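# Move the cart beside the desks, keeping containers upright

## Task

Get the cart to a spot next to the desks. All four jars on it must finish standing upright and still on the cart. Every other labelled container must also finish upright. If any container touches the floor, or the robot topples or ends up leaning, the task fails.

## Robot and tools

ROBOT: TidyBot++, a 0.54 m long, 0.50 m wide, 0.38 m tall base on four powered casters. It carries one seven-joint arm ending in a right hand with three fingers (index, middle, ring) and a thumb. The shoulder sits 0.12 m ahead of the base centre and 0.68 m up. It starts folded, hand pointing down, sticking out up to 0.17 m in front. Cameras: base_camera (644x364) and wrist_camera (504x504, on a mast at the wrist; the open hand blocks much of its view). With the arm at 0, -1.2, 3.142, -2.03, 0, 0.075, 2.463 rad the wrist camera looks level and forward.

FRAMES: Base frame is metres, origin on the floor under the base centre, x forward, y left, z up. hand_pose, hand_target and target all use it. The odometry frame is the base frame as it was at the scene start. base_odometry gives x, y and a heading in rad (left positive, -3.142 to 3.142). base_tilt gives degrees of forward and rightward lean. Both carry about 1 degree of bias plus noise. Odometry counts wheel turns, so slip looks like travel.

TOOL move: every key except cameras and blocking forms one action, and its motions start together. A move with no action just reports the state, including the scene number.
- base: an object holding one or more relative offsets from where the base is when the command begins. translate_m is forward (+) in metres, -2 to 2. strafe_m is left (+) in metres, -2 to 2. rotate_rad is counter-clockwise (+) in rad, -6.3 to 6.3.
- joints: an object of absolute targets keyed by name. Ranges and signs:
  - joint_1_rad: any angle; + is clockwise from above.
  - joint_2_rad: -2.249 to 2.249; 0 is upright, + leans forward.
  - joint_3_rad: any angle.
  - joint_4_rad: -2.579 to 2.579; 0 is straight, negative folds the forearm forward when joint_3 is 3.14.
  - joint_5_rad: any angle.
  - joint_6_rad: -2.099 to 2.099; negative tips the hand forward.
  - joint_7_rad: any angle; it rolls the hand.
  Any-angle joints take the short way round, so send steps under half a turn. Hand keys (16 hinges, e.g. hand_index_mcp, hand_thumb_cmc) run from -1 to 1 between the hinge's stops. Moving toward -1 mostly curls a digit toward the palm. Straight is near +0.75 for mcp, +0.58 for pip and +0.70 for dip; abd is 0 when straight. hand_current_limit (-1 to 1) maps to 0 to 550 mA. hand_speed (-0.96 to 1) sets the share (n+1)/2 of 8.5 rad/s. They start at +0.4 and -0.6. Keys you omit keep their goals.
- target: one list of seven numbers, [x, y, z, qw, qx, qy, qz]. It is an absolute pose of the hand point in the base frame, in metres plus a quaternion. With target, joints may hold only hand keys, or the call is refused.
- speeds: top speeds for this action only. translate_m and strafe_m take 0.05 to 0.5 m/s; give only one of them when driving diagonally. rotate_rad takes 0.1 to 1.57 rad/s.
- min_time_s: the shortest duration for the arm motions, 0.1 to 8 s.
- cameras: a list drawn from base_camera, wrist_camera and all.
- blocking: false makes the call return within about 0.5 s while the motion continues.
An unknown key makes the call invalid. An out-of-range value is refused, and later calls in the same reply are skipped.

OTHER TOOLS: wait(seconds 0 to 10, cameras) lets time pass. stop(cameras) brakes everything. zoom_image(camera, region [x0,y0,x1,y1] in pixels, at most 504 on each side) enlarges part of the latest image. finished_scene(scene: the current scene number) ends the scene for good; the goal must hold without the robot.

RESULTS: The move line reads done or the worst status. base_status, joint_status and hand_status report moving, done, off_target, not_followed, contact_stop, time_out, torque_fault or limit_stop_at_motor_heat. hand_pose is measured; hand_target is where the commanded joints would put the hand. After done, the hand is usually within 4 cm and 10 degrees of the target. To fix the position, add (wanted minus hand_pose) to your last target. To hold a loaded hand steady, resend hand_target, not hand_pose. motor_effort gives each motor's share of its maximum as a percentage, with the peak of the last action in brackets. hand_state gives one word per hinge: moving, goal, blocked or overload. <motor>_current_ma is the current in mA, positive when pushing toward -1. on_its_own lists things you did not command. The pictures line gives the image order. Also watch for ARM HIT, MOTOR HOT and joint command not followed / pose unreachable, which mean the built-in self-collision check blocked the move. Nothing stops the arm from hitting the base.

GRASPING A CART BAR: Three curled fingers can hook a horizontal bar 0.005 to 0.025 m thick with 0.023 m clearance behind it. An upright bar can be 0.008 to 0.03 m thick with 0.025 m clearance. A growing or sliding load can pull the fingers off, especially at low current limit or at full base speed, so drive slowly. At limit +1 the motors overheat and let go. A motor at 495 mA or more for 5 s shuts off for 10 s.

AVOID: The arm does not steer around things. It keeps pushing into desks, and pushing on something above about 0.6 m while the base moves can tip the robot; backing off rights a slight lean. Do not reach far out from the folded pose over nearby furniture. Do not swing a stretched arm sideways. Torque faults (joints 1 to 4 above 104.5 N m, joints 5 to 7 above 51.3 N m) freeze the arm for 10 s. Holding loads or a stretched arm heats the motors. A blocked base keeps shoving and may still report done. Never let containers fall, and avoid slams or hard pushes. The base accelerates at up to 0.5 m/s² and drifts a few centimetres over many moves, so check with the cameras.

Each tool is called after ">>>" as name(argument=value, ...) on one line, values as JSON.

## Session

>>> move()

Scene clock: 0.00 s.
base_odometry: x=+0.000 y=+0.000 heading=+0.000
base_tilt: forward=+0.3 right=-0.2
base_status: not commanded
joint_positions: joint_1_rad=-0.046 joint_2_rad=-0.395 joint_3_rad=+3.133 joint_4_rad=-2.511 joint_5_rad=+0.011 joint_6_rad=-0.835 joint_7_rad=+3.101 hand_index_mcp=+0.754 hand_index_abd=+0.000 hand_index_pip=+0.577 hand_index_dip=+0.696 hand_middle_mcp=+0.754 hand_middle_abd=+0.000 hand_middle_pip=+0.577 hand_middle_dip=+0.696 hand_ring_mcp=+0.754 hand_ring_abd=+0.000 hand_ring_pip=+0.577 hand_ring_dip=+0.696 hand_thumb_cmc=+0.716 hand_thumb_axl=+0.677 hand_thumb_mcp=+0.223 hand_thumb_ipl=+0.168 hand_current_limit=+0.400 hand_speed=-0.600
joint_status: not commanded
hand_state: goal,goal,goal,goal,goal,goal,goal,goal,goal,goal,goal,goal,goal,goal,goal,goal
index_mcp_current_ma: 0
index_abd_current_ma: 0
index_pip_current_ma: 0
index_dip_current_ma: 0
middle_mcp_current_ma: 0
middle_abd_current_ma: 0
middle_pip_current_ma: 0
middle_dip_current_ma: 0
ring_mcp_current_ma: 0
ring_abd_current_ma: 0
ring_pip_current_ma: 0
ring_dip_current_ma: 0
thumb_cmc_current_ma: 0
thumb_axl_current_ma: 0
thumb_mcp_current_ma: -1
thumb_ipl_current_ma: 0
hand_goal_index_mcp: 0.754
hand_goal_index_abd: 0.000
hand_goal_index_pip: 0.576
hand_goal_index_dip: 0.696
hand_goal_middle_mcp: 0.754
hand_goal_middle_abd: 0.000
hand_goal_middle_pip: 0.576
hand_goal_middle_dip: 0.696
hand_goal_ring_mcp: 0.754
hand_goal_ring_abd: 0.000
hand_goal_ring_pip: 0.576
hand_goal_ring_dip: 0.696
hand_goal_thumb_cmc: 0.714
hand_goal_thumb_axl: 0.678
hand_goal_thumb_mcp: 0.226
hand_goal_thumb_ipl: 0.168
motor_effort: joint_1_rad=+1 joint_2_rad=+0 joint_3_rad=+1 joint_4_rad=+12 joint_5_rad=+0 joint_6_rad=+2 joint_7_rad=+0
hand_pose: x=+0.3664 y=-0.0133 z=+0.6273 quat_wxyz=(-0.069, -0.696, -0.712, -0.066) (m; base frame)
hand_target: x=+0.3665 y=-0.0133 z=+0.6273 quat_wxyz=(-0.069, -0.696, -0.712, -0.066) (m; base frame)
hand_status: not commanded
pictures: base_camera, wrist_camera

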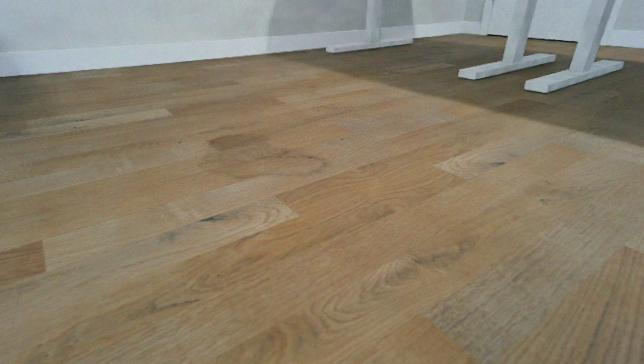

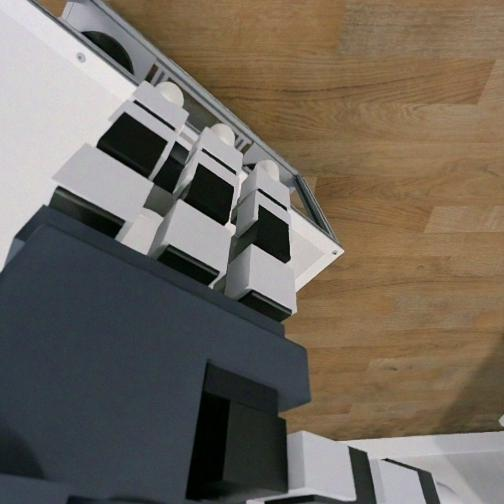

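>>> move(joints={"joint_1_rad":0,"joint_2_rad":-1.2,"joint_3_rad":3.142,"joint_4_rad":-2.03,"joint_5_rad":0,"joint_6_rad":0.075,"joint_7_rad":2.463}, cameras=["all"])

Scene clock: 5.23 s.
move: done
base_odometry: x=+0.000 y=+0.000 heading=+0.000
base_tilt: forward=+0.3 right=-0.2
base_status: not commanded
joint_positions: joint_1_rad=-0.017 joint_2_rad=-1.189 joint_3_rad=+3.133 joint_4_rad=-2.057 joint_5_rad=+0.011 joint_6_rad=+0.011 joint_7_rad=+2.549 hand_index_mcp=+0.759 hand_index_abd=+0.000 hand_index_pip=+0.577 hand_index_dip=+0.696 hand_middle_mcp=+0.759 hand_middle_abd=+0.000 hand_middle_pip=+0.577 hand_middle_dip=+0.696 hand_ring_mcp=+0.759 hand_ring_abd=+0.000 hand_ring_pip=+0.577 hand_ring_dip=+0.696 hand_thumb_cmc=+0.720 hand_thumb_axl=+0.677 hand_thumb_mcp=+0.227 hand_thumb_ipl=+0.168 hand_current_limit=+0.400 hand_speed=-0.600
joint_status: all done
hand_state: goal,goal,goal,goal,goal,goal,goal,goal,goal,goal,goal,goal,goal,goal,goal,goal
index_mcp_current_ma: 1
index_abd_current_ma: 0
index_pip_current_ma: 0
index_dip_current_ma: 0
middle_mcp_current_ma: 1
middle_abd_current_ma: 0
middle_pip_current_ma: 0
middle_dip_current_ma: 0
ring_mcp_current_ma: 1
ring_abd_current_ma: 0
ring_pip_current_ma: 0
ring_dip_current_ma: 0
thumb_cmc_current_ma: 2
thumb_axl_current_ma: 0
thumb_mcp_current_ma: 0
thumb_ipl_current_ma: 0
hand_goal_index_mcp: 0.754
hand_goal_index_abd: 0.000
hand_goal_index_pip: 0.576
hand_goal_index_dip: 0.696
hand_goal_middle_mcp: 0.754
hand_goal_middle_abd: 0.000
hand_goal_middle_pip: 0.576
hand_goal_middle_dip: 0.696
hand_goal_ring_mcp: 0.754
hand_goal_ring_abd: 0.000
hand_goal_ring_pip: 0.576
hand_goal_ring_dip: 0.696
hand_goal_thumb_cmc: 0.714
hand_goal_thumb_axl: 0.678
hand_goal_thumb_mcp: 0.226
hand_goal_thumb_ipl: 0.168
motor_effort: joint_1_rad=+1(2) joint_2_rad=+16(17) joint_3_rad=+2(2) joint_4_rad=+14(20) joint_5_rad=+0(1) joint_6_rad=+7(9) joint_7_rad=+1(1)
hand_pose: x=+0.1589 y=-0.0584 z=+1.2839 quat_wxyz=(-0.425, -0.361, -0.204, -0.804) (m; base frame)
hand_target: x=+0.1276 y=-0.0699 z=+1.3015 quat_wxyz=(-0.401, -0.333, -0.159, -0.839) (m; base frame)
hand_status: not commanded
pictures: base_camera, wrist_camera
camera_calibration:
wrist_camera: T_world_to_cam=[[-0.0155038, -0.996236, 0.0852822, -0.13477], [-0.0739662, -0.0839161, -0.993724, 1.24306], [0.99714, -0.0217145, -0.0723868, 0.0597854], [0, 0, 0, 1]] pos_world=[0.0302408, -0.0286517, 1.25108]

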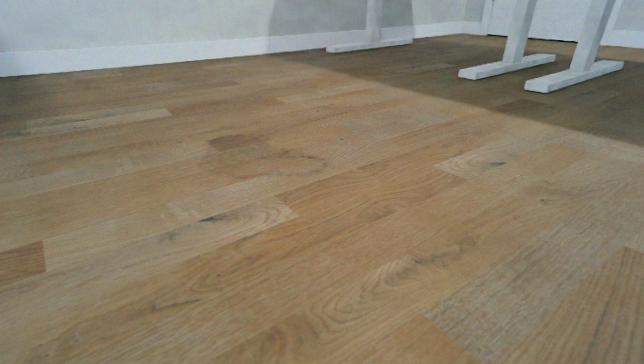

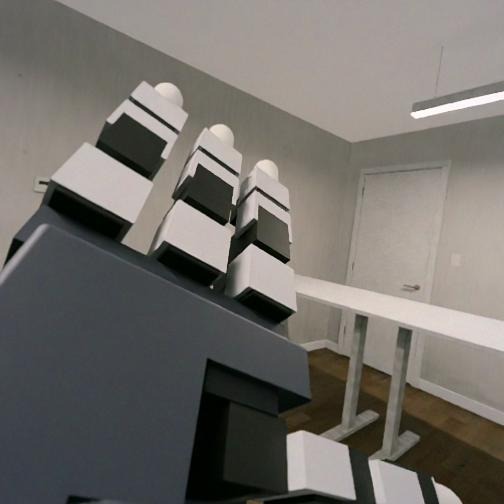

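>>> move(base={"rotate_rad":-0.7}, joints={"joint_6_rad":-0.15}, cameras=["all"])

>>> move(base={"rotate_rad":-0.8}, cameras=["all"])

>>> move(base={"rotate_rad":-0.8}, cameras=["all"])

Scene clock: 7.47 s.
move: done
base_odometry: x=+0.000 y=+0.000 heading=-0.699
base_tilt: forward=+0.3 right=-0.2
base_status: done
joint_positions: joint_1_rad=-0.012 joint_2_rad=-1.190 joint_3_rad=+3.133 joint_4_rad=-2.050 joint_5_rad=+0.011 joint_6_rad=-0.149 joint_7_rad=+2.547 hand_index_mcp=+0.761 hand_index_abd=+0.000 hand_index_pip=+0.577 hand_index_dip=+0.696 hand_middle_mcp=+0.761 hand_middle_abd=+0.000 hand_middle_pip=+0.577 hand_middle_dip=+0.696 hand_ring_mcp=+0.762 hand_ring_abd=+0.000 hand_ring_pip=+0.577 hand_ring_dip=+0.696 hand_thumb_cmc=+0.720 hand_thumb_axl=+0.677 hand_thumb_mcp=+0.227 hand_thumb_ipl=+0.168 hand_current_limit=+0.400 hand_speed=-0.600
joint_status: all done
hand_state: goal,goal,goal,goal,goal,goal,goal,goal,goal,goal,goal,goal,goal,goal,goal,goal
index_mcp_current_ma: 2
index_abd_current_ma: 0
index_pip_current_ma: 0
index_dip_current_ma: 0
middle_mcp_current_ma: 2
middle_abd_current_ma: 0
middle_pip_current_ma: 0
middle_dip_current_ma: 0
ring_mcp_current_ma: 3
ring_abd_current_ma: 0
ring_pip_current_ma: 0
ring_dip_current_ma: 0
thumb_cmc_current_ma: 2
thumb_axl_current_ma: 0
thumb_mcp_current_ma: 0
thumb_ipl_current_ma: 0
hand_goal_index_mcp: 0.754
hand_goal_index_abd: 0.000
hand_goal_index_pip: 0.576
hand_goal_index_dip: 0.696
hand_goal_middle_mcp: 0.754
hand_goal_middle_abd: 0.000
hand_goal_middle_pip: 0.576
hand_goal_middle_dip: 0.696
hand_goal_ring_mcp: 0.754
hand_goal_ring_abd: 0.000
hand_goal_ring_pip: 0.576
hand_goal_ring_dip: 0.696
hand_goal_thumb_cmc: 0.714
hand_goal_thumb_axl: 0.678
hand_goal_thumb_mcp: 0.226
hand_goal_thumb_ipl: 0.168
motor_effort: joint_1_rad=+1(2) joint_2_rad=+15(17) joint_3_rad=+1(2) joint_4_rad=+14(18) joint_5_rad=+0(1) joint_6_rad=+7(10) joint_7_rad=+0(1)
hand_pose: x=+0.1915 y=-0.0590 z=+1.2537 quat_wxyz=(-0.411, -0.422, -0.235, -0.773) (m; base frame)
hand_target: x=+0.1802 y=-0.0699 z=+1.2575 quat_wxyz=(-0.381, -0.425, -0.203, -0.796) (m; base frame)
hand_status: not commanded
pictures: base_camera, wrist_camera
camera_calibration:
wrist_camera: T_world_to_cam=[[-0.00886983, -0.996123, 0.0875264, -0.136314], [-0.224986, -0.0832976, -0.970795, 1.21561], [0.974322, -0.028303, -0.223374, 0.21833], [0, 0, 0, 1]] pos_world=[0.0595619, -0.0283491, 1.24081]

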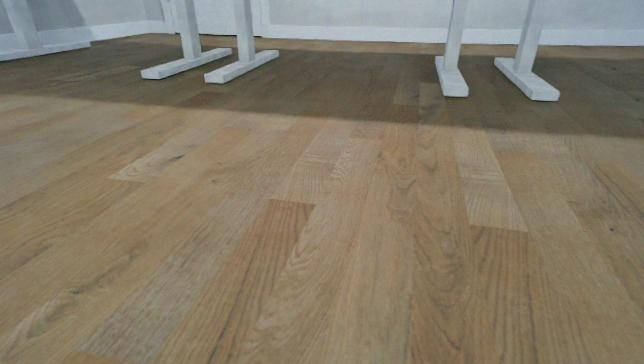

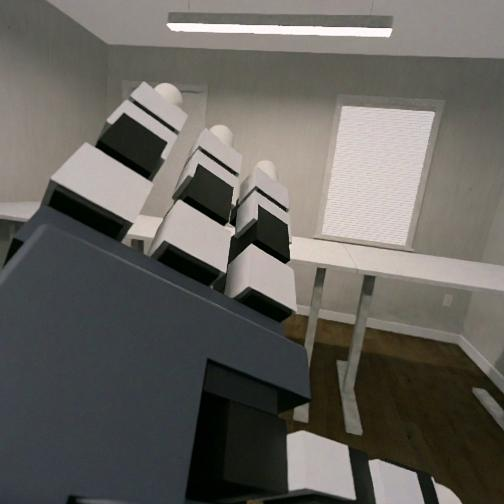

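Scene clock: 9.20 s.
move: done
base_odometry: x=+0.000 y=+0.000 heading=-1.498
base_tilt: forward=+0.3 right=-0.2
base_status: done
joint_positions: joint_1_rad=-0.010 joint_2_rad=-1.190 joint_3_rad=+3.133 joint_4_rad=-2.050 joint_5_rad=+0.011 joint_6_rad=-0.149 joint_7_rad=+2.547 hand_index_mcp=+0.761 hand_index_abd=+0.000 hand_index_pip=+0.577 hand_index_dip=+0.696 hand_middle_mcp=+0.761 hand_middle_abd=+0.000 hand_middle_pip=+0.577 hand_middle_dip=+0.696 hand_ring_mcp=+0.762 hand_ring_abd=+0.000 hand_ring_pip=+0.577 hand_ring_dip=+0.696 hand_thumb_cmc=+0.720 hand_thumb_axl=+0.677 hand_thumb_mcp=+0.227 hand_thumb_ipl=+0.168 hand_current_limit=+0.400 hand_speed=-0.600
joint_status: not commanded
hand_state: goal,goal,goal,goal,goal,goal,goal,goal,goal,goal,goal,goal,goal,goal,goal,goal
index_mcp_current_ma: 2
index_abd_current_ma: 0
index_pip_current_ma: 0
index_dip_current_ma: 0
middle_mcp_current_ma: 2
middle_abd_current_ma: 0
middle_pip_current_ma: 0
middle_dip_current_ma: 0
ring_mcp_current_ma: 3
ring_abd_current_ma: 0
ring_pip_current_ma: 0
ring_dip_current_ma: 0
thumb_cmc_current_ma: 2
thumb_axl_current_ma: 0
thumb_mcp_current_ma: 0
thumb_ipl_current_ma: 0
hand_goal_index_mcp: 0.754
hand_goal_index_abd: 0.000
hand_goal_index_pip: 0.576
hand_goal_index_dip: 0.696
hand_goal_middle_mcp: 0.754
hand_goal_middle_abd: 0.000
hand_goal_middle_pip: 0.576
hand_goal_middle_dip: 0.696
hand_goal_ring_mcp: 0.754
hand_goal_ring_abd: 0.000
hand_goal_ring_pip: 0.576
hand_goal_ring_dip: 0.696
hand_goal_thumb_cmc: 0.714
hand_goal_thumb_axl: 0.678
hand_goal_thumb_mcp: 0.226
hand_goal_thumb_ipl: 0.168
motor_effort: joint_1_rad=+1(2) joint_2_rad=+15(16) joint_3_rad=+1(2) joint_4_rad=+14(16) joint_5_rad=+0(1) joint_6_rad=+7(8) joint_7_rad=+0(1)
hand_pose: x=+0.1914 y=-0.0591 z=+1.2537 quat_wxyz=(-0.412, -0.423, -0.235, -0.772) (m; base frame)
hand_target: x=+0.1802 y=-0.0699 z=+1.2575 quat_wxyz=(-0.381, -0.425, -0.203, -0.796) (m; base frame)
hand_status: not commanded
pictures: base_camera, wrist_camera
camera_calibration:
wrist_camera: T_world_to_cam=[[-0.0110962, -0.996095, 0.0875909, -0.136161], [-0.225185, -0.0828569, -0.970787, 1.21563], [0.974253, -0.0304962, -0.223386, 0.218296], [0, 0, 0, 1]] pos_world=[0.0595547, -0.0282492, 1.24081]

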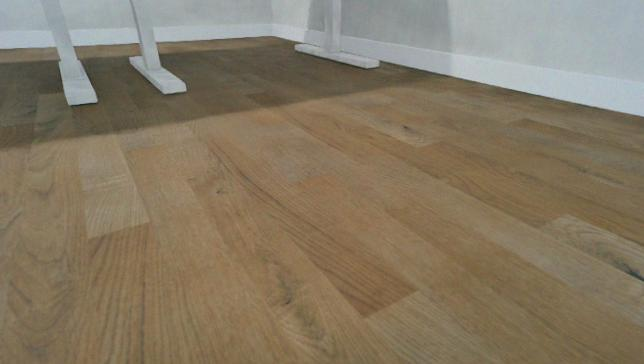

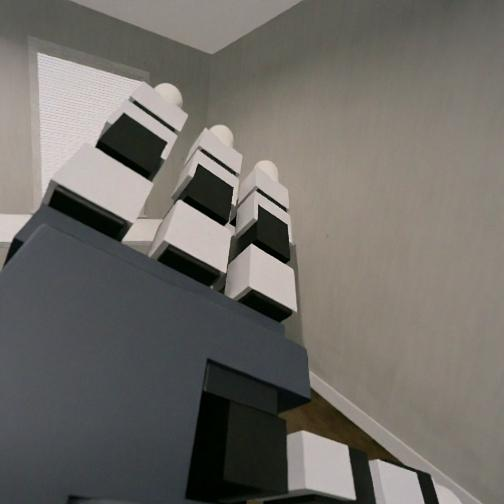

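Scene clock: 10.93 s.
move: done
base_odometry: x=+0.000 y=+0.000 heading=-2.297
base_tilt: forward=+0.3 right=-0.2
base_status: done
joint_positions: joint_1_rad=-0.009 joint_2_rad=-1.190 joint_3_rad=+3.133 joint_4_rad=-2.050 joint_5_rad=+0.011 joint_6_rad=-0.149 joint_7_rad=+2.547 hand_index_mcp=+0.761 hand_index_abd=+0.000 hand_index_pip=+0.577 hand_index_dip=+0.696 hand_middle_mcp=+0.761 hand_middle_abd=+0.000 hand_middle_pip=+0.577 hand_middle_dip=+0.696 hand_ring_mcp=+0.762 hand_ring_abd=+0.000 hand_ring_pip=+0.577 hand_ring_dip=+0.696 hand_thumb_cmc=+0.720 hand_thumb_axl=+0.677 hand_thumb_mcp=+0.227 hand_thumb_ipl=+0.168 hand_current_limit=+0.400 hand_speed=-0.600
joint_status: not commanded
hand_state: goal,goal,goal,goal,goal,goal,goal,goal,goal,goal,goal,goal,goal,goal,goal,goal
index_mcp_current_ma: 2
index_abd_current_ma: 0
index_pip_current_ma: 0
index_dip_current_ma: 0
middle_mcp_current_ma: 2
middle_abd_current_ma: 0
middle_pip_current_ma: 0
middle_dip_current_ma: 0
ring_mcp_current_ma: 3
ring_abd_current_ma: 0
ring_pip_current_ma: 0
ring_dip_current_ma: 0
thumb_cmc_current_ma: 2
thumb_axl_current_ma: 0
thumb_mcp_current_ma: 0
thumb_ipl_current_ma: 0
hand_goal_index_mcp: 0.754
hand_goal_index_abd: 0.000
hand_goal_index_pip: 0.576
hand_goal_index_dip: 0.696
hand_goal_middle_mcp: 0.754
hand_goal_middle_abd: 0.000
hand_goal_middle_pip: 0.576
hand_goal_middle_dip: 0.696
hand_goal_ring_mcp: 0.754
hand_goal_ring_abd: 0.000
hand_goal_ring_pip: 0.576
hand_goal_ring_dip: 0.696
hand_goal_thumb_cmc: 0.714
hand_goal_thumb_axl: 0.678
hand_goal_thumb_mcp: 0.226
hand_goal_thumb_ipl: 0.168
motor_effort: joint_1_rad=+1(2) joint_2_rad=+15(16) joint_3_rad=+1(2) joint_4_rad=+15(16) joint_5_rad=+0(1) joint_6_rad=+8(8) joint_7_rad=+1(1)
hand_pose: x=+0.1913 y=-0.0592 z=+1.2537 quat_wxyz=(-0.412, -0.423, -0.234, -0.772) (m; base frame)
hand_target: x=+0.1802 y=-0.0699 z=+1.2575 quat_wxyz=(-0.381, -0.425, -0.203, -0.796) (m; base frame)
hand_status: not commanded
pictures: base_camera, wrist_camera
camera_calibration:
wrist_camera: T_world_to_cam=[[-0.0123275, -0.996084, 0.0875468, -0.135935], [-0.225282, -0.0825357, -0.970791, 1.21563], [0.974216, -0.0316902, -0.223382, 0.218364], [0, 0, 0, 1]] pos_world=[0.0594507, -0.0281496, 1.24081]

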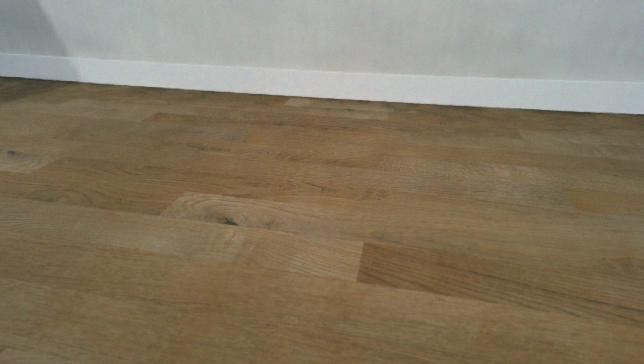

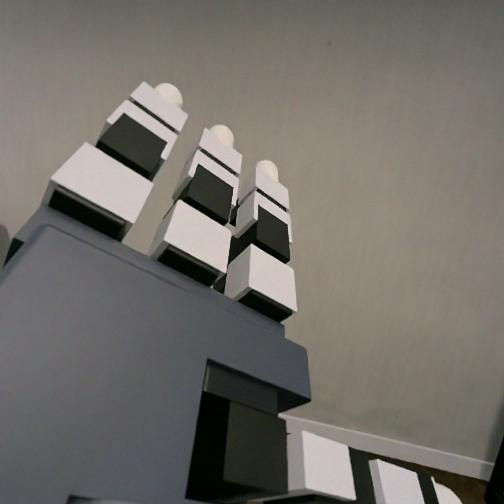

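>>> move(base={"rotate_rad":-0.8}, cameras=["all"])

>>> move(base={"rotate_rad":-0.8}, cameras=["all"])

>>> move(base={"rotate_rad":-0.8}, cameras=["all"])

Scene clock: 13.50 s.
move: done
base_odometry: x=+0.000 y=+0.000 heading=-3.096
base_tilt: forward=+0.3 right=-0.2
base_status: done
joint_positions: joint_1_rad=-0.008 joint_2_rad=-1.190 joint_3_rad=+3.133 joint_4_rad=-2.050 joint_5_rad=+0.011 joint_6_rad=-0.149 joint_7_rad=+2.547 hand_index_mcp=+0.761 hand_index_abd=+0.000 hand_index_pip=+0.577 hand_index_dip=+0.696 hand_middle_mcp=+0.761 hand_middle_abd=+0.000 hand_middle_pip=+0.577 hand_middle_dip=+0.696 hand_ring_mcp=+0.762 hand_ring_abd=+0.000 hand_ring_pip=+0.577 hand_ring_dip=+0.696 hand_thumb_cmc=+0.720 hand_thumb_axl=+0.677 hand_thumb_mcp=+0.227 hand_thumb_ipl=+0.168 hand_current_limit=+0.400 hand_speed=-0.600
joint_status: not commanded
hand_state: goal,goal,goal,goal,goal,goal,goal,goal,goal,goal,goal,goal,goal,goal,goal,goal
index_mcp_current_ma: 2
index_abd_current_ma: 0
index_pip_current_ma: 0
index_dip_current_ma: 0
middle_mcp_current_ma: 2
middle_abd_current_ma: 0
middle_pip_current_ma: 0
middle_dip_current_ma: 0
ring_mcp_current_ma: 3
ring_abd_current_ma: 0
ring_pip_current_ma: 0
ring_dip_current_ma: 0
thumb_cmc_current_ma: 2
thumb_axl_current_ma: 0
thumb_mcp_current_ma: 0
thumb_ipl_current_ma: 0
hand_goal_index_mcp: 0.754
hand_goal_index_abd: 0.000
hand_goal_index_pip: 0.576
hand_goal_index_dip: 0.696
hand_goal_middle_mcp: 0.754
hand_goal_middle_abd: 0.000
hand_goal_middle_pip: 0.576
hand_goal_middle_dip: 0.696
hand_goal_ring_mcp: 0.754
hand_goal_ring_abd: 0.000
hand_goal_ring_pip: 0.576
hand_goal_ring_dip: 0.696
hand_goal_thumb_cmc: 0.714
hand_goal_thumb_axl: 0.678
hand_goal_thumb_mcp: 0.226
hand_goal_thumb_ipl: 0.168
motor_effort: joint_1_rad=+1(2) joint_2_rad=+16(16) joint_3_rad=+1(2) joint_4_rad=+15(16) joint_5_rad=+0(1) joint_6_rad=+7(8) joint_7_rad=+1(1)
hand_pose: x=+0.1913 y=-0.0592 z=+1.2537 quat_wxyz=(-0.413, -0.423, -0.234, -0.772) (m; base frame)
hand_target: x=+0.1802 y=-0.0699 z=+1.2575 quat_wxyz=(-0.381, -0.425, -0.203, -0.796) (m; base frame)
hand_status: not commanded
pictures: base_camera, wrist_camera
camera_calibration:
wrist_camera: T_world_to_cam=[[-0.0129329, -0.996074, 0.0875732, -0.135932], [-0.22533, -0.0824245, -0.97079, 1.21564], [0.974197, -0.0322879, -0.223379, 0.218347], [0, 0, 0, 1]] pos_world=[0.0594487, -0.0281495, 1.24081]

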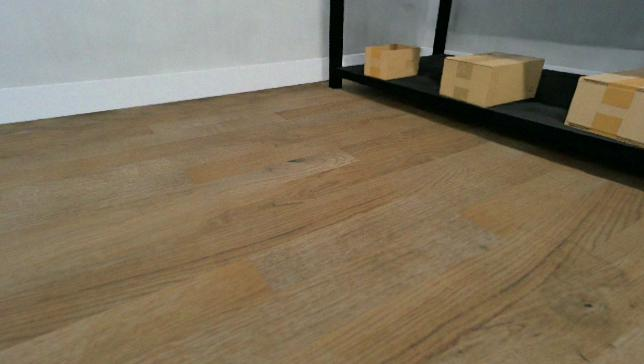

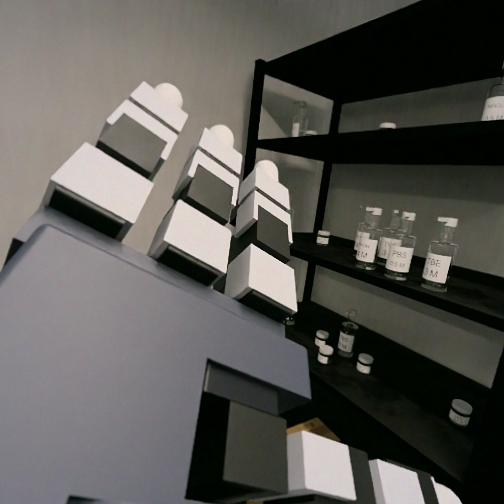

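Scene clock: 15.23 s.
move: done
base_odometry: x=+0.000 y=+0.000 heading=+2.388
base_tilt: forward=+0.3 right=-0.2
base_status: done
joint_positions: joint_1_rad=-0.008 joint_2_rad=-1.190 joint_3_rad=+3.133 joint_4_rad=-2.050 joint_5_rad=+0.011 joint_6_rad=-0.149 joint_7_rad=+2.547 hand_index_mcp=+0.761 hand_index_abd=+0.000 hand_index_pip=+0.577 hand_index_dip=+0.696 hand_middle_mcp=+0.761 hand_middle_abd=+0.000 hand_middle_pip=+0.577 hand_middle_dip=+0.696 hand_ring_mcp=+0.762 hand_ring_abd=+0.000 hand_ring_pip=+0.577 hand_ring_dip=+0.696 hand_thumb_cmc=+0.720 hand_thumb_axl=+0.677 hand_thumb_mcp=+0.227 hand_thumb_ipl=+0.168 hand_current_limit=+0.400 hand_speed=-0.600
joint_status: not commanded
hand_state: goal,goal,goal,goal,goal,goal,goal,goal,goal,goal,goal,goal,goal,goal,goal,goal
index_mcp_current_ma: 2
index_abd_current_ma: 0
index_pip_current_ma: 0
index_dip_current_ma: 0
middle_mcp_current_ma: 2
middle_abd_current_ma: 0
middle_pip_current_ma: 0
middle_dip_current_ma: 0
ring_mcp_current_ma: 3
ring_abd_current_ma: 0
ring_pip_current_ma: 0
ring_dip_current_ma: 0
thumb_cmc_current_ma: 2
thumb_axl_current_ma: 0
thumb_mcp_current_ma: 0
thumb_ipl_current_ma: 0
hand_goal_index_mcp: 0.754
hand_goal_index_abd: 0.000
hand_goal_index_pip: 0.576
hand_goal_index_dip: 0.696
hand_goal_middle_mcp: 0.754
hand_goal_middle_abd: 0.000
hand_goal_middle_pip: 0.576
hand_goal_middle_dip: 0.696
hand_goal_ring_mcp: 0.754
hand_goal_ring_abd: 0.000
hand_goal_ring_pip: 0.576
hand_goal_ring_dip: 0.696
hand_goal_thumb_cmc: 0.714
hand_goal_thumb_axl: 0.678
hand_goal_thumb_mcp: 0.226
hand_goal_thumb_ipl: 0.168
motor_effort: joint_1_rad=+1(2) joint_2_rad=+15(16) joint_3_rad=+1(2) joint_4_rad=+15(15) joint_5_rad=+0(1) joint_6_rad=+7(8) joint_7_rad=+0(1)
hand_pose: x=+0.1913 y=-0.0593 z=+1.2537 quat_wxyz=(-0.413, -0.423, -0.234, -0.772) (m; base frame)
hand_target: x=+0.1802 y=-0.0699 z=+1.2575 quat_wxyz=(-0.381, -0.425, -0.203, -0.796) (m; base frame)
hand_status: not commanded
pictures: base_camera, wrist_camera
camera_calibration:
wrist_camera: T_world_to_cam=[[-0.0134407, -0.996067, 0.087579, -0.135809], [-0.22537, -0.0823154, -0.97079, 1.21565], [0.974181, -0.0327858, -0.223377, 0.218336], [0, 0, 0, 1]] pos_world=[0.059447, -0.0280496, 1.24081]

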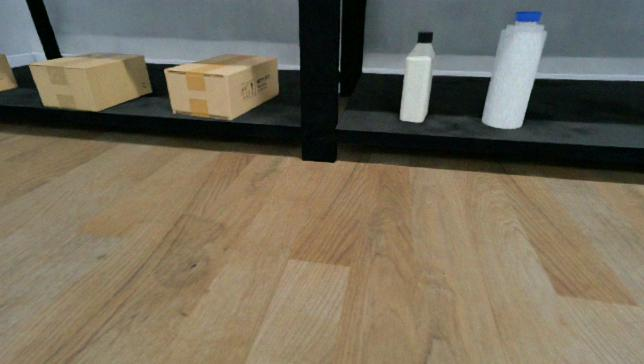

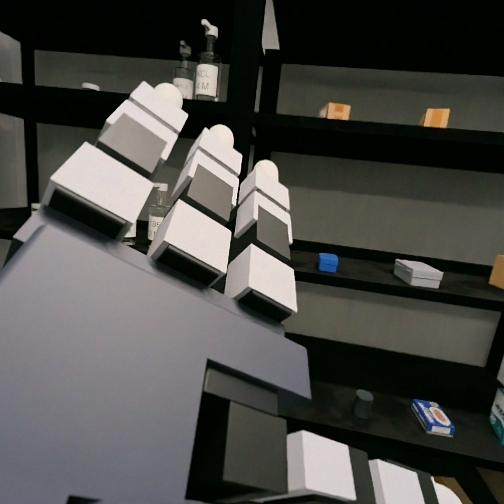

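Scene clock: 16.97 s.
move: done
base_odometry: x=+0.000 y=+0.000 heading=+1.589
base_tilt: forward=+0.3 right=-0.2
base_status: done
joint_positions: joint_1_rad=-0.007 joint_2_rad=-1.190 joint_3_rad=+3.133 joint_4_rad=-2.050 joint_5_rad=+0.011 joint_6_rad=-0.149 joint_7_rad=+2.547 hand_index_mcp=+0.761 hand_index_abd=+0.000 hand_index_pip=+0.577 hand_index_dip=+0.696 hand_middle_mcp=+0.761 hand_middle_abd=+0.000 hand_middle_pip=+0.577 hand_middle_dip=+0.696 hand_ring_mcp=+0.762 hand_ring_abd=+0.000 hand_ring_pip=+0.577 hand_ring_dip=+0.696 hand_thumb_cmc=+0.720 hand_thumb_axl=+0.677 hand_thumb_mcp=+0.227 hand_thumb_ipl=+0.168 hand_current_limit=+0.400 hand_speed=-0.600
joint_status: not commanded
hand_state: goal,goal,goal,goal,goal,goal,goal,goal,goal,goal,goal,goal,goal,goal,goal,goal
index_mcp_current_ma: 2
index_abd_current_ma: 0
index_pip_current_ma: 0
index_dip_current_ma: 0
middle_mcp_current_ma: 2
middle_abd_current_ma: 0
middle_pip_current_ma: 0
middle_dip_current_ma: 0
ring_mcp_current_ma: 3
ring_abd_current_ma: 0
ring_pip_current_ma: 0
ring_dip_current_ma: 0
thumb_cmc_current_ma: 2
thumb_axl_current_ma: 0
thumb_mcp_current_ma: 0
thumb_ipl_current_ma: 0
hand_goal_index_mcp: 0.754
hand_goal_index_abd: 0.000
hand_goal_index_pip: 0.576
hand_goal_index_dip: 0.696
hand_goal_middle_mcp: 0.754
hand_goal_middle_abd: 0.000
hand_goal_middle_pip: 0.576
hand_goal_middle_dip: 0.696
hand_goal_ring_mcp: 0.754
hand_goal_ring_abd: 0.000
hand_goal_ring_pip: 0.576
hand_goal_ring_dip: 0.696
hand_goal_thumb_cmc: 0.714
hand_goal_thumb_axl: 0.678
hand_goal_thumb_mcp: 0.226
hand_goal_thumb_ipl: 0.168
motor_effort: joint_1_rad=+1(2) joint_2_rad=+15(16) joint_3_rad=+1(2) joint_4_rad=+15(15) joint_5_rad=+1(1) joint_6_rad=+8(8) joint_7_rad=+1(1)
hand_pose: x=+0.1912 y=-0.0593 z=+1.2537 quat_wxyz=(-0.413, -0.423, -0.234, -0.772) (m; base frame)
hand_target: x=+0.1802 y=-0.0699 z=+1.2575 quat_wxyz=(-0.381, -0.425, -0.203, -0.796) (m; base frame)
hand_status: not commanded
pictures: base_camera, wrist_camera
camera_calibration:
wrist_camera: T_world_to_cam=[[-0.0138511, -0.996063, 0.0875644, -0.135766], [-0.225402, -0.0822084, -0.970791, 1.21566], [0.974167, -0.0331837, -0.223376, 0.218326], [0, 0, 0, 1]] pos_world=[0.0594457, -0.0280497, 1.24081]

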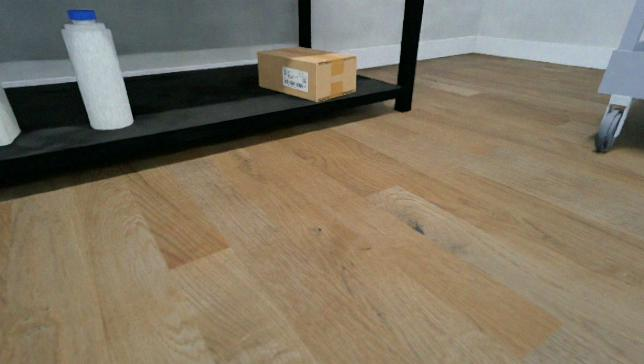

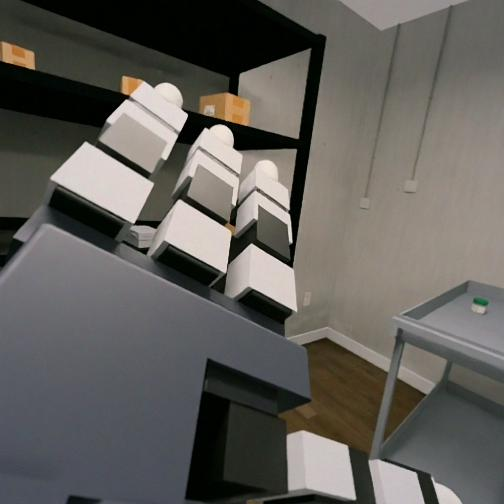

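>>> move(base={"rotate_rad":-0.55}, joints={"joint_6_rad":-0.3}, cameras=["all"])

>>> move(base={"rotate_rad":-0.45}, cameras=["all"])

Scene clock: 18.90 s.
move: done
base_odometry: x=+0.000 y=+0.000 heading=+1.040
base_tilt: forward=+0.3 right=-0.2
base_status: done
joint_positions: joint_1_rad=-0.007 joint_2_rad=-1.190 joint_3_rad=+3.133 joint_4_rad=-2.048 joint_5_rad=+0.011 joint_6_rad=-0.284 joint_7_rad=+2.547 hand_index_mcp=+0.761 hand_index_abd=+0.000 hand_index_pip=+0.577 hand_index_dip=+0.696 hand_middle_mcp=+0.762 hand_middle_abd=+0.000 hand_middle_pip=+0.577 hand_middle_dip=+0.696 hand_ring_mcp=+0.762 hand_ring_abd=+0.000 hand_ring_pip=+0.577 hand_ring_dip=+0.696 hand_thumb_cmc=+0.721 hand_thumb_axl=+0.677 hand_thumb_mcp=+0.227 hand_thumb_ipl=+0.168 hand_current_limit=+0.400 hand_speed=-0.600
joint_status: all done
hand_state: goal,goal,goal,goal,goal,goal,goal,goal,goal,goal,goal,goal,goal,goal,goal,goal
index_mcp_current_ma: 2
index_abd_current_ma: 0
index_pip_current_ma: 0
index_dip_current_ma: 0
middle_mcp_current_ma: 3
middle_abd_current_ma: 0
middle_pip_current_ma: 0
middle_dip_current_ma: 0
ring_mcp_current_ma: 3
ring_abd_current_ma: 0
ring_pip_current_ma: 0
ring_dip_current_ma: 0
thumb_cmc_current_ma: 2
thumb_axl_current_ma: 0
thumb_mcp_current_ma: 0
thumb_ipl_current_ma: 0
hand_goal_index_mcp: 0.754
hand_goal_index_abd: 0.000
hand_goal_index_pip: 0.576
hand_goal_index_dip: 0.696
hand_goal_middle_mcp: 0.754
hand_goal_middle_abd: 0.000
hand_goal_middle_pip: 0.576
hand_goal_middle_dip: 0.696
hand_goal_ring_mcp: 0.754
hand_goal_ring_abd: 0.000
hand_goal_ring_pip: 0.576
hand_goal_ring_dip: 0.696
hand_goal_thumb_cmc: 0.714
hand_goal_thumb_axl: 0.678
hand_goal_thumb_mcp: 0.226
hand_goal_thumb_ipl: 0.168
motor_effort: joint_1_rad=+1(2) joint_2_rad=+15(16) joint_3_rad=+1(2) joint_4_rad=+15(18) joint_5_rad=+0(1) joint_6_rad=+8(10) joint_7_rad=+0(1)
hand_pose: x=+0.2165 y=-0.0598 z=+1.2226 quat_wxyz=(-0.398, -0.474, -0.260, -0.741) (m; base frame)
hand_target: x=+0.2093 y=-0.0699 z=+1.2220 quat_wxyz=(-0.364, -0.483, -0.231, -0.762) (m; base frame)
hand_status: not commanded
pictures: base_camera, wrist_camera
camera_calibration:
wrist_camera: T_world_to_cam=[[-0.00483487, -0.996015, 0.0890594, -0.137028], [-0.352206, -0.0816574, -0.932354, 1.17161], [0.93591, -0.035875, -0.350407, 0.350134], [0, 0, 0, 1]] pos_world=[0.0842928, -0.0282498, 1.22725]

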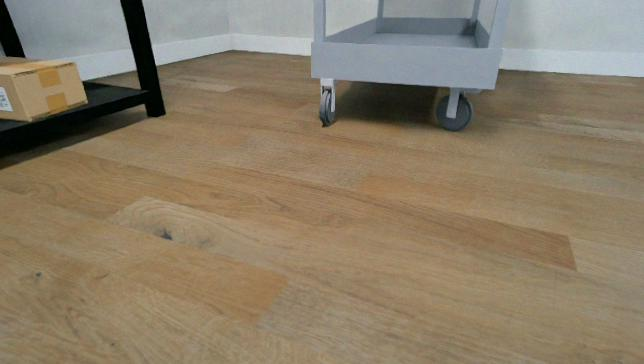

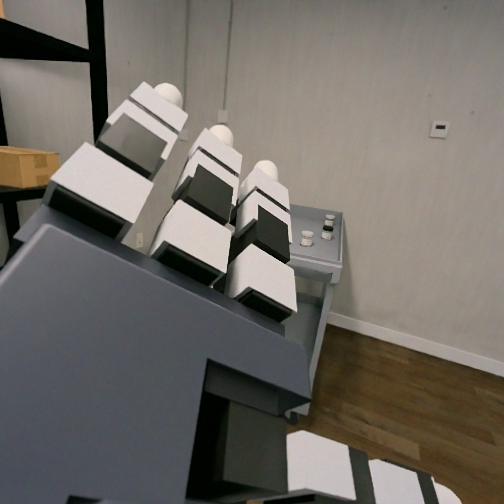

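Scene clock: 20.27 s.
move: done
base_odometry: x=+0.000 y=+0.000 heading=+0.591
base_tilt: forward=+0.3 right=-0.2
base_status: done
joint_positions: joint_1_rad=-0.007 joint_2_rad=-1.190 joint_3_rad=+3.133 joint_4_rad=-2.048 joint_5_rad=+0.011 joint_6_rad=-0.284 joint_7_rad=+2.547 hand_index_mcp=+0.761 hand_index_abd=+0.000 hand_index_pip=+0.577 hand_index_dip=+0.696 hand_middle_mcp=+0.762 hand_middle_abd=+0.000 hand_middle_pip=+0.577 hand_middle_dip=+0.696 hand_ring_mcp=+0.762 hand_ring_abd=+0.000 hand_ring_pip=+0.577 hand_ring_dip=+0.696 hand_thumb_cmc=+0.721 hand_thumb_axl=+0.677 hand_thumb_mcp=+0.227 hand_thumb_ipl=+0.168 hand_current_limit=+0.400 hand_speed=-0.600
joint_status: not commanded
hand_state: goal,goal,goal,goal,goal,goal,goal,goal,goal,goal,goal,goal,goal,goal,goal,goal
index_mcp_current_ma: 2
index_abd_current_ma: 0
index_pip_current_ma: 0
index_dip_current_ma: 0
middle_mcp_current_ma: 3
middle_abd_current_ma: 0
middle_pip_current_ma: 0
middle_dip_current_ma: 0
ring_mcp_current_ma: 3
ring_abd_current_ma: 0
ring_pip_current_ma: 0
ring_dip_current_ma: 0
thumb_cmc_current_ma: 2
thumb_axl_current_ma: 0
thumb_mcp_current_ma: 0
thumb_ipl_current_ma: 0
hand_goal_index_mcp: 0.754
hand_goal_index_abd: 0.000
hand_goal_index_pip: 0.576
hand_goal_index_dip: 0.696
hand_goal_middle_mcp: 0.754
hand_goal_middle_abd: 0.000
hand_goal_middle_pip: 0.576
hand_goal_middle_dip: 0.696
hand_goal_ring_mcp: 0.754
hand_goal_ring_abd: 0.000
hand_goal_ring_pip: 0.576
hand_goal_ring_dip: 0.696
hand_goal_thumb_cmc: 0.714
hand_goal_thumb_axl: 0.678
hand_goal_thumb_mcp: 0.226
hand_goal_thumb_ipl: 0.168
motor_effort: joint_1_rad=+1(2) joint_2_rad=+14(16) joint_3_rad=+1(2) joint_4_rad=+15(16) joint_5_rad=+1(1) joint_6_rad=+8(9) joint_7_rad=+0(1)
hand_pose: x=+0.2165 y=-0.0599 z=+1.2226 quat_wxyz=(-0.398, -0.474, -0.260, -0.741) (m; base frame)
hand_target: x=+0.2093 y=-0.0699 z=+1.2220 quat_wxyz=(-0.364, -0.483, -0.231, -0.762) (m; base frame)
hand_status: not commanded
pictures: base_camera, wrist_camera
camera_calibration:
wrist_camera: T_world_to_cam=[[-0.00514973, -0.996012, 0.089066, -0.13701], [-0.352229, -0.0815523, -0.932354, 1.17162], [0.9359, -0.036173, -0.350405, 0.350125], [0, 0, 0, 1]] pos_world=[0.0842917, -0.02825, 1.22725]

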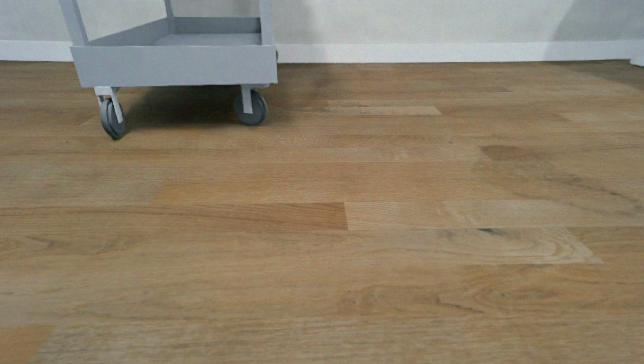

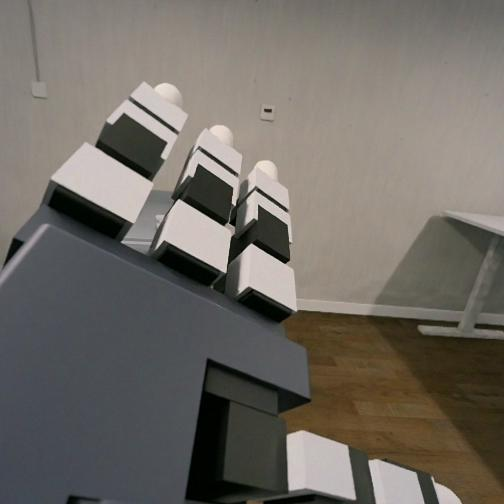

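>>> move(base={"rotate_rad":0.08})

>>> move(base={"translate_m":1.5,"strafe_m":-0.8})

>>> move(base={"rotate_rad":1.57}, joints={"joint_6_rad":-0.5}, cameras=["all"])

Scene clock: 29.07 s.
move: done
base_odometry: x=+0.000 y=+0.000 heading=+0.670
base_tilt: forward=+0.3 right=-0.2
base_status: done
joint_positions: joint_1_rad=-0.007 joint_2_rad=-1.190 joint_3_rad=+3.133 joint_4_rad=-2.048 joint_5_rad=+0.011 joint_6_rad=-0.284 joint_7_rad=+2.547 hand_index_mcp=+0.761 hand_index_abd=+0.000 hand_index_pip=+0.577 hand_index_dip=+0.696 hand_middle_mcp=+0.762 hand_middle_abd=+0.000 hand_middle_pip=+0.577 hand_middle_dip=+0.696 hand_ring_mcp=+0.762 hand_ring_abd=+0.000 hand_ring_pip=+0.577 hand_ring_dip=+0.696 hand_thumb_cmc=+0.721 hand_thumb_axl=+0.677 hand_thumb_mcp=+0.227 hand_thumb_ipl=+0.168 hand_current_limit=+0.400 hand_speed=-0.600
joint_status: not commanded
hand_state: goal,goal,goal,goal,goal,goal,goal,goal,goal,goal,goal,goal,goal,goal,goal,goal
index_mcp_current_ma: 2
index_abd_current_ma: 0
index_pip_current_ma: 0
index_dip_current_ma: 0
middle_mcp_current_ma: 3
middle_abd_current_ma: 0
middle_pip_current_ma: 0
middle_dip_current_ma: 0
ring_mcp_current_ma: 3
ring_abd_current_ma: 0
ring_pip_current_ma: 0
ring_dip_current_ma: 0
thumb_cmc_current_ma: 2
thumb_axl_current_ma: 0
thumb_mcp_current_ma: 0
thumb_ipl_current_ma: 0
hand_goal_index_mcp: 0.754
hand_goal_index_abd: 0.000
hand_goal_index_pip: 0.576
hand_goal_index_dip: 0.696
hand_goal_middle_mcp: 0.754
hand_goal_middle_abd: 0.000
hand_goal_middle_pip: 0.576
hand_goal_middle_dip: 0.696
hand_goal_ring_mcp: 0.754
hand_goal_ring_abd: 0.000
hand_goal_ring_pip: 0.576
hand_goal_ring_dip: 0.696
hand_goal_thumb_cmc: 0.714
hand_goal_thumb_axl: 0.678
hand_goal_thumb_mcp: 0.226
hand_goal_thumb_ipl: 0.168
motor_effort: joint_1_rad=+1(2) joint_2_rad=+15(16) joint_3_rad=+1(2) joint_4_rad=+14(16) joint_5_rad=+0(1) joint_6_rad=+8(9) joint_7_rad=+1(1)
hand_pose: x=+0.2165 y=-0.0599 z=+1.2226 quat_wxyz=(-0.398, -0.474, -0.260, -0.741) (m; base frame)
hand_target: x=+0.2093 y=-0.0699 z=+1.2220 quat_wxyz=(-0.364, -0.483, -0.231, -0.762) (m; base frame)
hand_status: not commanded
pictures: none

Scene clock: 33.80 s.
move: done
base_odometry: x=+1.673 y=+0.304 heading=+0.669
base_tilt: forward=+0.3 right=-0.2
base_status: done
joint_positions: joint_1_rad=-0.007 joint_2_rad=-1.191 joint_3_rad=+3.133 joint_4_rad=-2.048 joint_5_rad=+0.011 joint_6_rad=-0.284 joint_7_rad=+2.547 hand_index_mcp=+0.761 hand_index_abd=+0.000 hand_index_pip=+0.577 hand_index_dip=+0.696 hand_middle_mcp=+0.762 hand_middle_abd=+0.000 hand_middle_pip=+0.577 hand_middle_dip=+0.696 hand_ring_mcp=+0.762 hand_ring_abd=+0.000 hand_ring_pip=+0.577 hand_ring_dip=+0.696 hand_thumb_cmc=+0.721 hand_thumb_axl=+0.677 hand_thumb_mcp=+0.227 hand_thumb_ipl=+0.168 hand_current_limit=+0.400 hand_speed=-0.600
joint_status: not commanded
hand_state: goal,goal,goal,goal,goal,goal,goal,goal,goal,goal,goal,goal,goal,goal,goal,goal
index_mcp_current_ma: 2
index_abd_current_ma: 0
index_pip_current_ma: 0
index_dip_current_ma: 0
middle_mcp_current_ma: 3
middle_abd_current_ma: 0
middle_pip_current_ma: 0
middle_dip_current_ma: 0
ring_mcp_current_ma: 3
ring_abd_current_ma: 0
ring_pip_current_ma: 0
ring_dip_current_ma: 0
thumb_cmc_current_ma: 2
thumb_axl_current_ma: 0
thumb_mcp_current_ma: 0
thumb_ipl_current_ma: 0
hand_goal_index_mcp: 0.754
hand_goal_index_abd: 0.000
hand_goal_index_pip: 0.576
hand_goal_index_dip: 0.696
hand_goal_middle_mcp: 0.754
hand_goal_middle_abd: 0.000
hand_goal_middle_pip: 0.576
hand_goal_middle_dip: 0.696
hand_goal_ring_mcp: 0.754
hand_goal_ring_abd: 0.000
hand_goal_ring_pip: 0.576
hand_goal_ring_dip: 0.696
hand_goal_thumb_cmc: 0.714
hand_goal_thumb_axl: 0.678
hand_goal_thumb_mcp: 0.226
hand_goal_thumb_ipl: 0.168
motor_effort: joint_1_rad=+2(2) joint_2_rad=+15(18) joint_3_rad=+1(3) joint_4_rad=+15(16) joint_5_rad=+1(1) joint_6_rad=+8(9) joint_7_rad=+0(1)
hand_pose: x=+0.2158 y=-0.0599 z=+1.2228 quat_wxyz=(-0.398, -0.473, -0.260, -0.742) (m; base frame)
hand_target: x=+0.2093 y=-0.0699 z=+1.2220 quat_wxyz=(-0.364, -0.483, -0.231, -0.762) (m; base frame)
hand_status: not commanded
pictures: none

Scene clock: 36.10 s.
move: done
base_odometry: x=+1.673 y=+0.304 heading=+2.238
base_tilt: forward=+0.3 right=-0.2
base_status: done
joint_positions: joint_1_rad=-0.006 joint_2_rad=-1.191 joint_3_rad=+3.133 joint_4_rad=-2.045 joint_5_rad=+0.011 joint_6_rad=-0.478 joint_7_rad=+2.547 hand_index_mcp=+0.761 hand_index_abd=+0.000 hand_index_pip=+0.577 hand_index_dip=+0.696 hand_middle_mcp=+0.762 hand_middle_abd=+0.000 hand_middle_pip=+0.577 hand_middle_dip=+0.696 hand_ring_mcp=+0.763 hand_ring_abd=+0.000 hand_ring_pip=+0.577 hand_ring_dip=+0.696 hand_thumb_cmc=+0.721 hand_thumb_axl=+0.677 hand_thumb_mcp=+0.227 hand_thumb_ipl=+0.168 hand_current_limit=+0.400 hand_speed=-0.600
joint_status: all done
hand_state: goal,goal,goal,goal,goal,goal,goal,goal,goal,goal,goal,goal,goal,goal,goal,goal
index_mcp_current_ma: 2
index_abd_current_ma: 0
index_pip_current_ma: 0
index_dip_current_ma: 0
middle_mcp_current_ma: 3
middle_abd_current_ma: 0
middle_pip_current_ma: 0
middle_dip_current_ma: 0
ring_mcp_current_ma: 3
ring_abd_current_ma: 0
ring_pip_current_ma: 0
ring_dip_current_ma: 0
thumb_cmc_current_ma: 2
thumb_axl_current_ma: 0
thumb_mcp_current_ma: 0
thumb_ipl_current_ma: 0
hand_goal_index_mcp: 0.754
hand_goal_index_abd: 0.000
hand_goal_index_pip: 0.576
hand_goal_index_dip: 0.696
hand_goal_middle_mcp: 0.754
hand_goal_middle_abd: 0.000
hand_goal_middle_pip: 0.576
hand_goal_middle_dip: 0.696
hand_goal_ring_mcp: 0.754
hand_goal_ring_abd: 0.000
hand_goal_ring_pip: 0.576
hand_goal_ring_dip: 0.696
hand_goal_thumb_cmc: 0.714
hand_goal_thumb_axl: 0.678
hand_goal_thumb_mcp: 0.226
hand_goal_thumb_ipl: 0.168
motor_effort: joint_1_rad=+1(2) joint_2_rad=+15(16) joint_3_rad=+1(2) joint_4_rad=+15(18) joint_5_rad=+0(1) joint_6_rad=+9(11) joint_7_rad=+0(1)
hand_pose: x=+0.2447 y=-0.0607 z=+1.1725 quat_wxyz=(-0.373, -0.542, -0.296, -0.692) (m; base frame)
hand_target: x=+0.2392 y=-0.0699 z=+1.1687 quat_wxyz=(-0.339, -0.557, -0.266, -0.710) (m; base frame)
hand_status: not commanded
pictures: base_camera, wrist_camera
camera_calibration:
wrist_camera: T_world_to_cam=[[0.00844334, -0.995994, 0.0890196, -0.136421], [-0.522562, -0.0802948, -0.848812, 1.07851], [0.85256, -0.0393514, -0.521146, 0.526632], [0, 0, 0, 1]] pos_world=[0.115754, -0.0285526, 1.20205]

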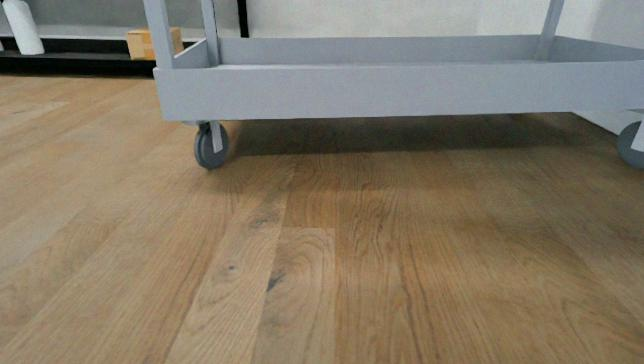

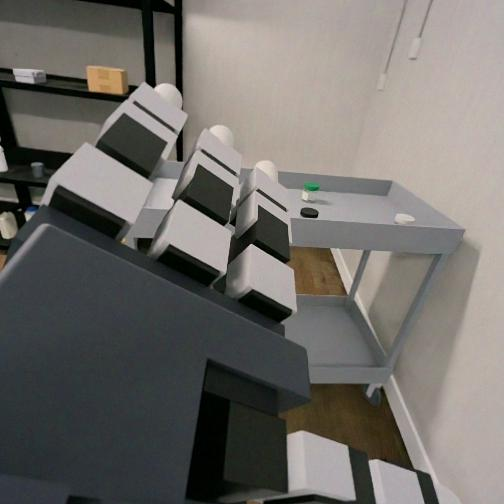

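>>> move(base={"rotate_rad":0.6}, cameras=["all"])

>>> zoom_image(camera="wrist_camera", region=[250, 100, 504, 354])

Scene clock: 39.33 s.
move: done
base_odometry: x=+1.673 y=+0.304 heading=+2.837
base_tilt: forward=+0.3 right=-0.2
base_status: done
joint_positions: joint_1_rad=-0.006 joint_2_rad=-1.191 joint_3_rad=+3.133 joint_4_rad=-2.045 joint_5_rad=+0.011 joint_6_rad=-0.478 joint_7_rad=+2.547 hand_index_mcp=+0.761 hand_index_abd=+0.000 hand_index_pip=+0.577 hand_index_dip=+0.696 hand_middle_mcp=+0.762 hand_middle_abd=+0.000 hand_middle_pip=+0.577 hand_middle_dip=+0.696 hand_ring_mcp=+0.763 hand_ring_abd=+0.000 hand_ring_pip=+0.577 hand_ring_dip=+0.696 hand_thumb_cmc=+0.721 hand_thumb_axl=+0.677 hand_thumb_mcp=+0.227 hand_thumb_ipl=+0.168 hand_current_limit=+0.400 hand_speed=-0.600
joint_status: not commanded
hand_state: goal,goal,goal,goal,goal,goal,goal,goal,goal,goal,goal,goal,goal,goal,goal,goal
index_mcp_current_ma: 2
index_abd_current_ma: 0
index_pip_current_ma: 0
index_dip_current_ma: 0
middle_mcp_current_ma: 3
middle_abd_current_ma: 0
middle_pip_current_ma: 0
middle_dip_current_ma: 0
ring_mcp_current_ma: 3
ring_abd_current_ma: 0
ring_pip_current_ma: 0
ring_dip_current_ma: 0
thumb_cmc_current_ma: 2
thumb_axl_current_ma: 0
thumb_mcp_current_ma: 0
thumb_ipl_current_ma: 0
hand_goal_index_mcp: 0.754
hand_goal_index_abd: 0.000
hand_goal_index_pip: 0.576
hand_goal_index_dip: 0.696
hand_goal_middle_mcp: 0.754
hand_goal_middle_abd: 0.000
hand_goal_middle_pip: 0.576
hand_goal_middle_dip: 0.696
hand_goal_ring_mcp: 0.754
hand_goal_ring_abd: 0.000
hand_goal_ring_pip: 0.576
hand_goal_ring_dip: 0.696
hand_goal_thumb_cmc: 0.714
hand_goal_thumb_axl: 0.678
hand_goal_thumb_mcp: 0.226
hand_goal_thumb_ipl: 0.168
motor_effort: joint_1_rad=+1(2) joint_2_rad=+15(15) joint_3_rad=+1(2) joint_4_rad=+16(16) joint_5_rad=+0(1) joint_6_rad=+9(9) joint_7_rad=+1(1)
hand_pose: x=+0.2447 y=-0.0607 z=+1.1725 quat_wxyz=(-0.373, -0.542, -0.296, -0.692) (m; base frame)
hand_target: x=+0.2392 y=-0.0699 z=+1.1687 quat_wxyz=(-0.339, -0.557, -0.266, -0.710) (m; base frame)
hand_status: not commanded
pictures: base_camera, wrist_camera
camera_calibration:
wrist_camera: T_world_to_cam=[[0.00835751, -0.99599, 0.0890701, -0.136472], [-0.522568, -0.0802927, -0.848808, 1.07851], [0.852556, -0.0394513, -0.521144, 0.526628], [0, 0, 0, 1]] pos_world=[0.115754, -0.0285525, 1.20205]

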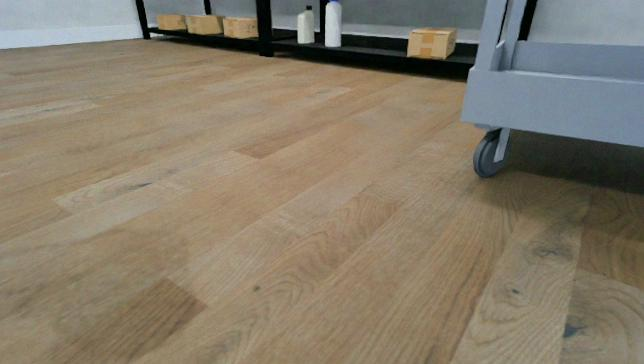

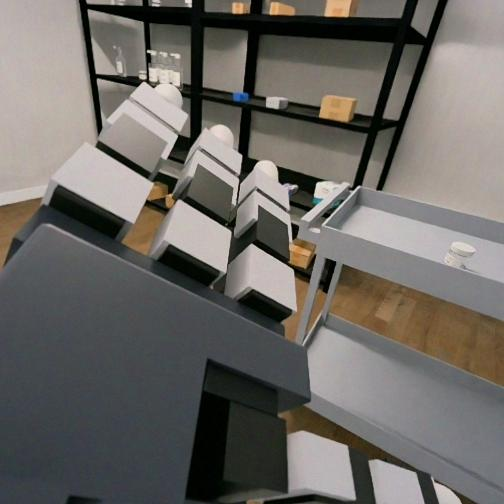

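Scaled by 1.984.

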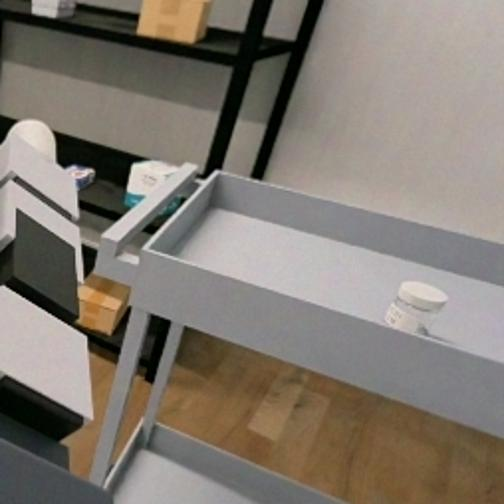

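>>> move(base={"rotate_rad":-1.0}, cameras=["all"])

>>> zoom_image(camera="base_camera", region=[300, 40, 644, 240])

>>> zoom_image(camera="wrist_camera", region=[250, 100, 504, 354])

Scene clock: 43.30 s.
move: done
base_odometry: x=+1.673 y=+0.304 heading=+1.838
base_tilt: forward=+0.3 right=-0.2
base_status: done
joint_positions: joint_1_rad=-0.005 joint_2_rad=-1.191 joint_3_rad=+3.133 joint_4_rad=-2.045 joint_5_rad=+0.011 joint_6_rad=-0.478 joint_7_rad=+2.547 hand_index_mcp=+0.761 hand_index_abd=+0.000 hand_index_pip=+0.577 hand_index_dip=+0.696 hand_middle_mcp=+0.762 hand_middle_abd=+0.000 hand_middle_pip=+0.577 hand_middle_dip=+0.696 hand_ring_mcp=+0.763 hand_ring_abd=+0.000 hand_ring_pip=+0.577 hand_ring_dip=+0.696 hand_thumb_cmc=+0.721 hand_thumb_axl=+0.677 hand_thumb_mcp=+0.227 hand_thumb_ipl=+0.168 hand_current_limit=+0.400 hand_speed=-0.600
joint_status: not commanded
hand_state: goal,goal,goal,goal,goal,goal,goal,goal,goal,goal,goal,goal,goal,goal,goal,goal
index_mcp_current_ma: 2
index_abd_current_ma: 0
index_pip_current_ma: 0
index_dip_current_ma: 0
middle_mcp_current_ma: 3
middle_abd_current_ma: 0
middle_pip_current_ma: 0
middle_dip_current_ma: 0
ring_mcp_current_ma: 3
ring_abd_current_ma: 0
ring_pip_current_ma: 0
ring_dip_current_ma: 0
thumb_cmc_current_ma: 2
thumb_axl_current_ma: 0
thumb_mcp_current_ma: 0
thumb_ipl_current_ma: 0
hand_goal_index_mcp: 0.754
hand_goal_index_abd: 0.000
hand_goal_index_pip: 0.576
hand_goal_index_dip: 0.696
hand_goal_middle_mcp: 0.754
hand_goal_middle_abd: 0.000
hand_goal_middle_pip: 0.576
hand_goal_middle_dip: 0.696
hand_goal_ring_mcp: 0.754
hand_goal_ring_abd: 0.000
hand_goal_ring_pip: 0.576
hand_goal_ring_dip: 0.696
hand_goal_thumb_cmc: 0.714
hand_goal_thumb_axl: 0.678
hand_goal_thumb_mcp: 0.226
hand_goal_thumb_ipl: 0.168
motor_effort: joint_1_rad=+1(2) joint_2_rad=+15(16) joint_3_rad=+1(2) joint_4_rad=+16(16) joint_5_rad=+1(1) joint_6_rad=+9(9) joint_7_rad=+1(1)
hand_pose: x=+0.2446 y=-0.0608 z=+1.1725 quat_wxyz=(-0.373, -0.542, -0.296, -0.692) (m; base frame)
hand_target: x=+0.2392 y=-0.0699 z=+1.1687 quat_wxyz=(-0.339, -0.557, -0.266, -0.710) (m; base frame)
hand_status: not commanded
pictures: base_camera, wrist_camera
camera_calibration:
wrist_camera: T_world_to_cam=[[0.00733151, -0.995996, 0.0890952, -0.136385], [-0.522639, -0.0797764, -0.848813, 1.07853], [0.852522, -0.0403416, -0.521132, 0.526594], [0, 0, 0, 1]] pos_world=[0.11575, -0.0285539, 1.20205]

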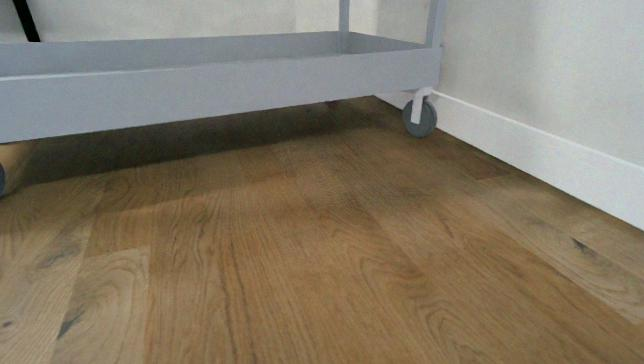

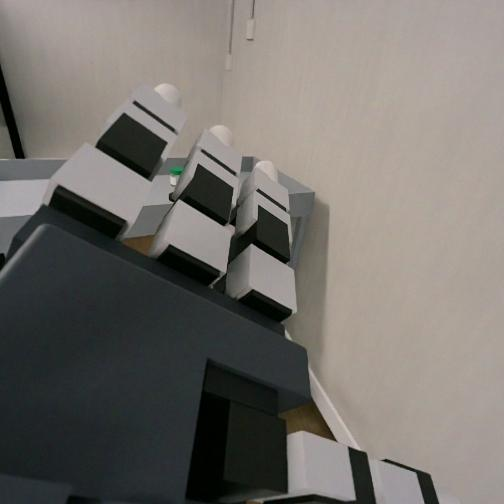

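Scaled by 1.465.

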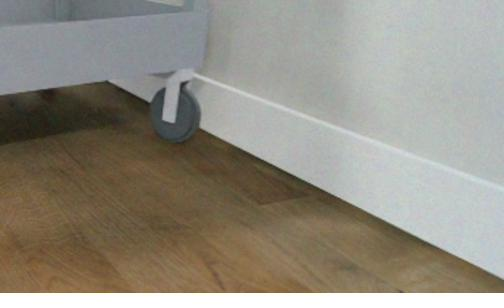

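Scaled by 1.984.

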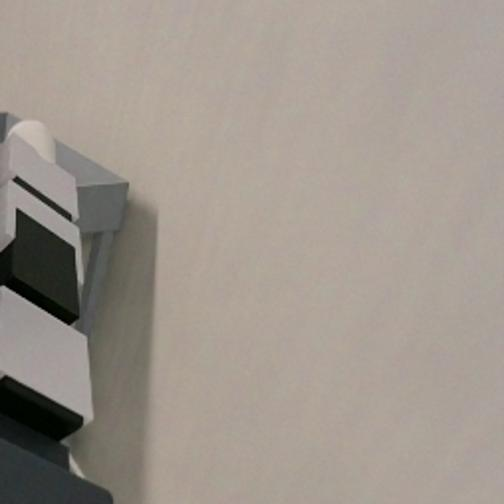

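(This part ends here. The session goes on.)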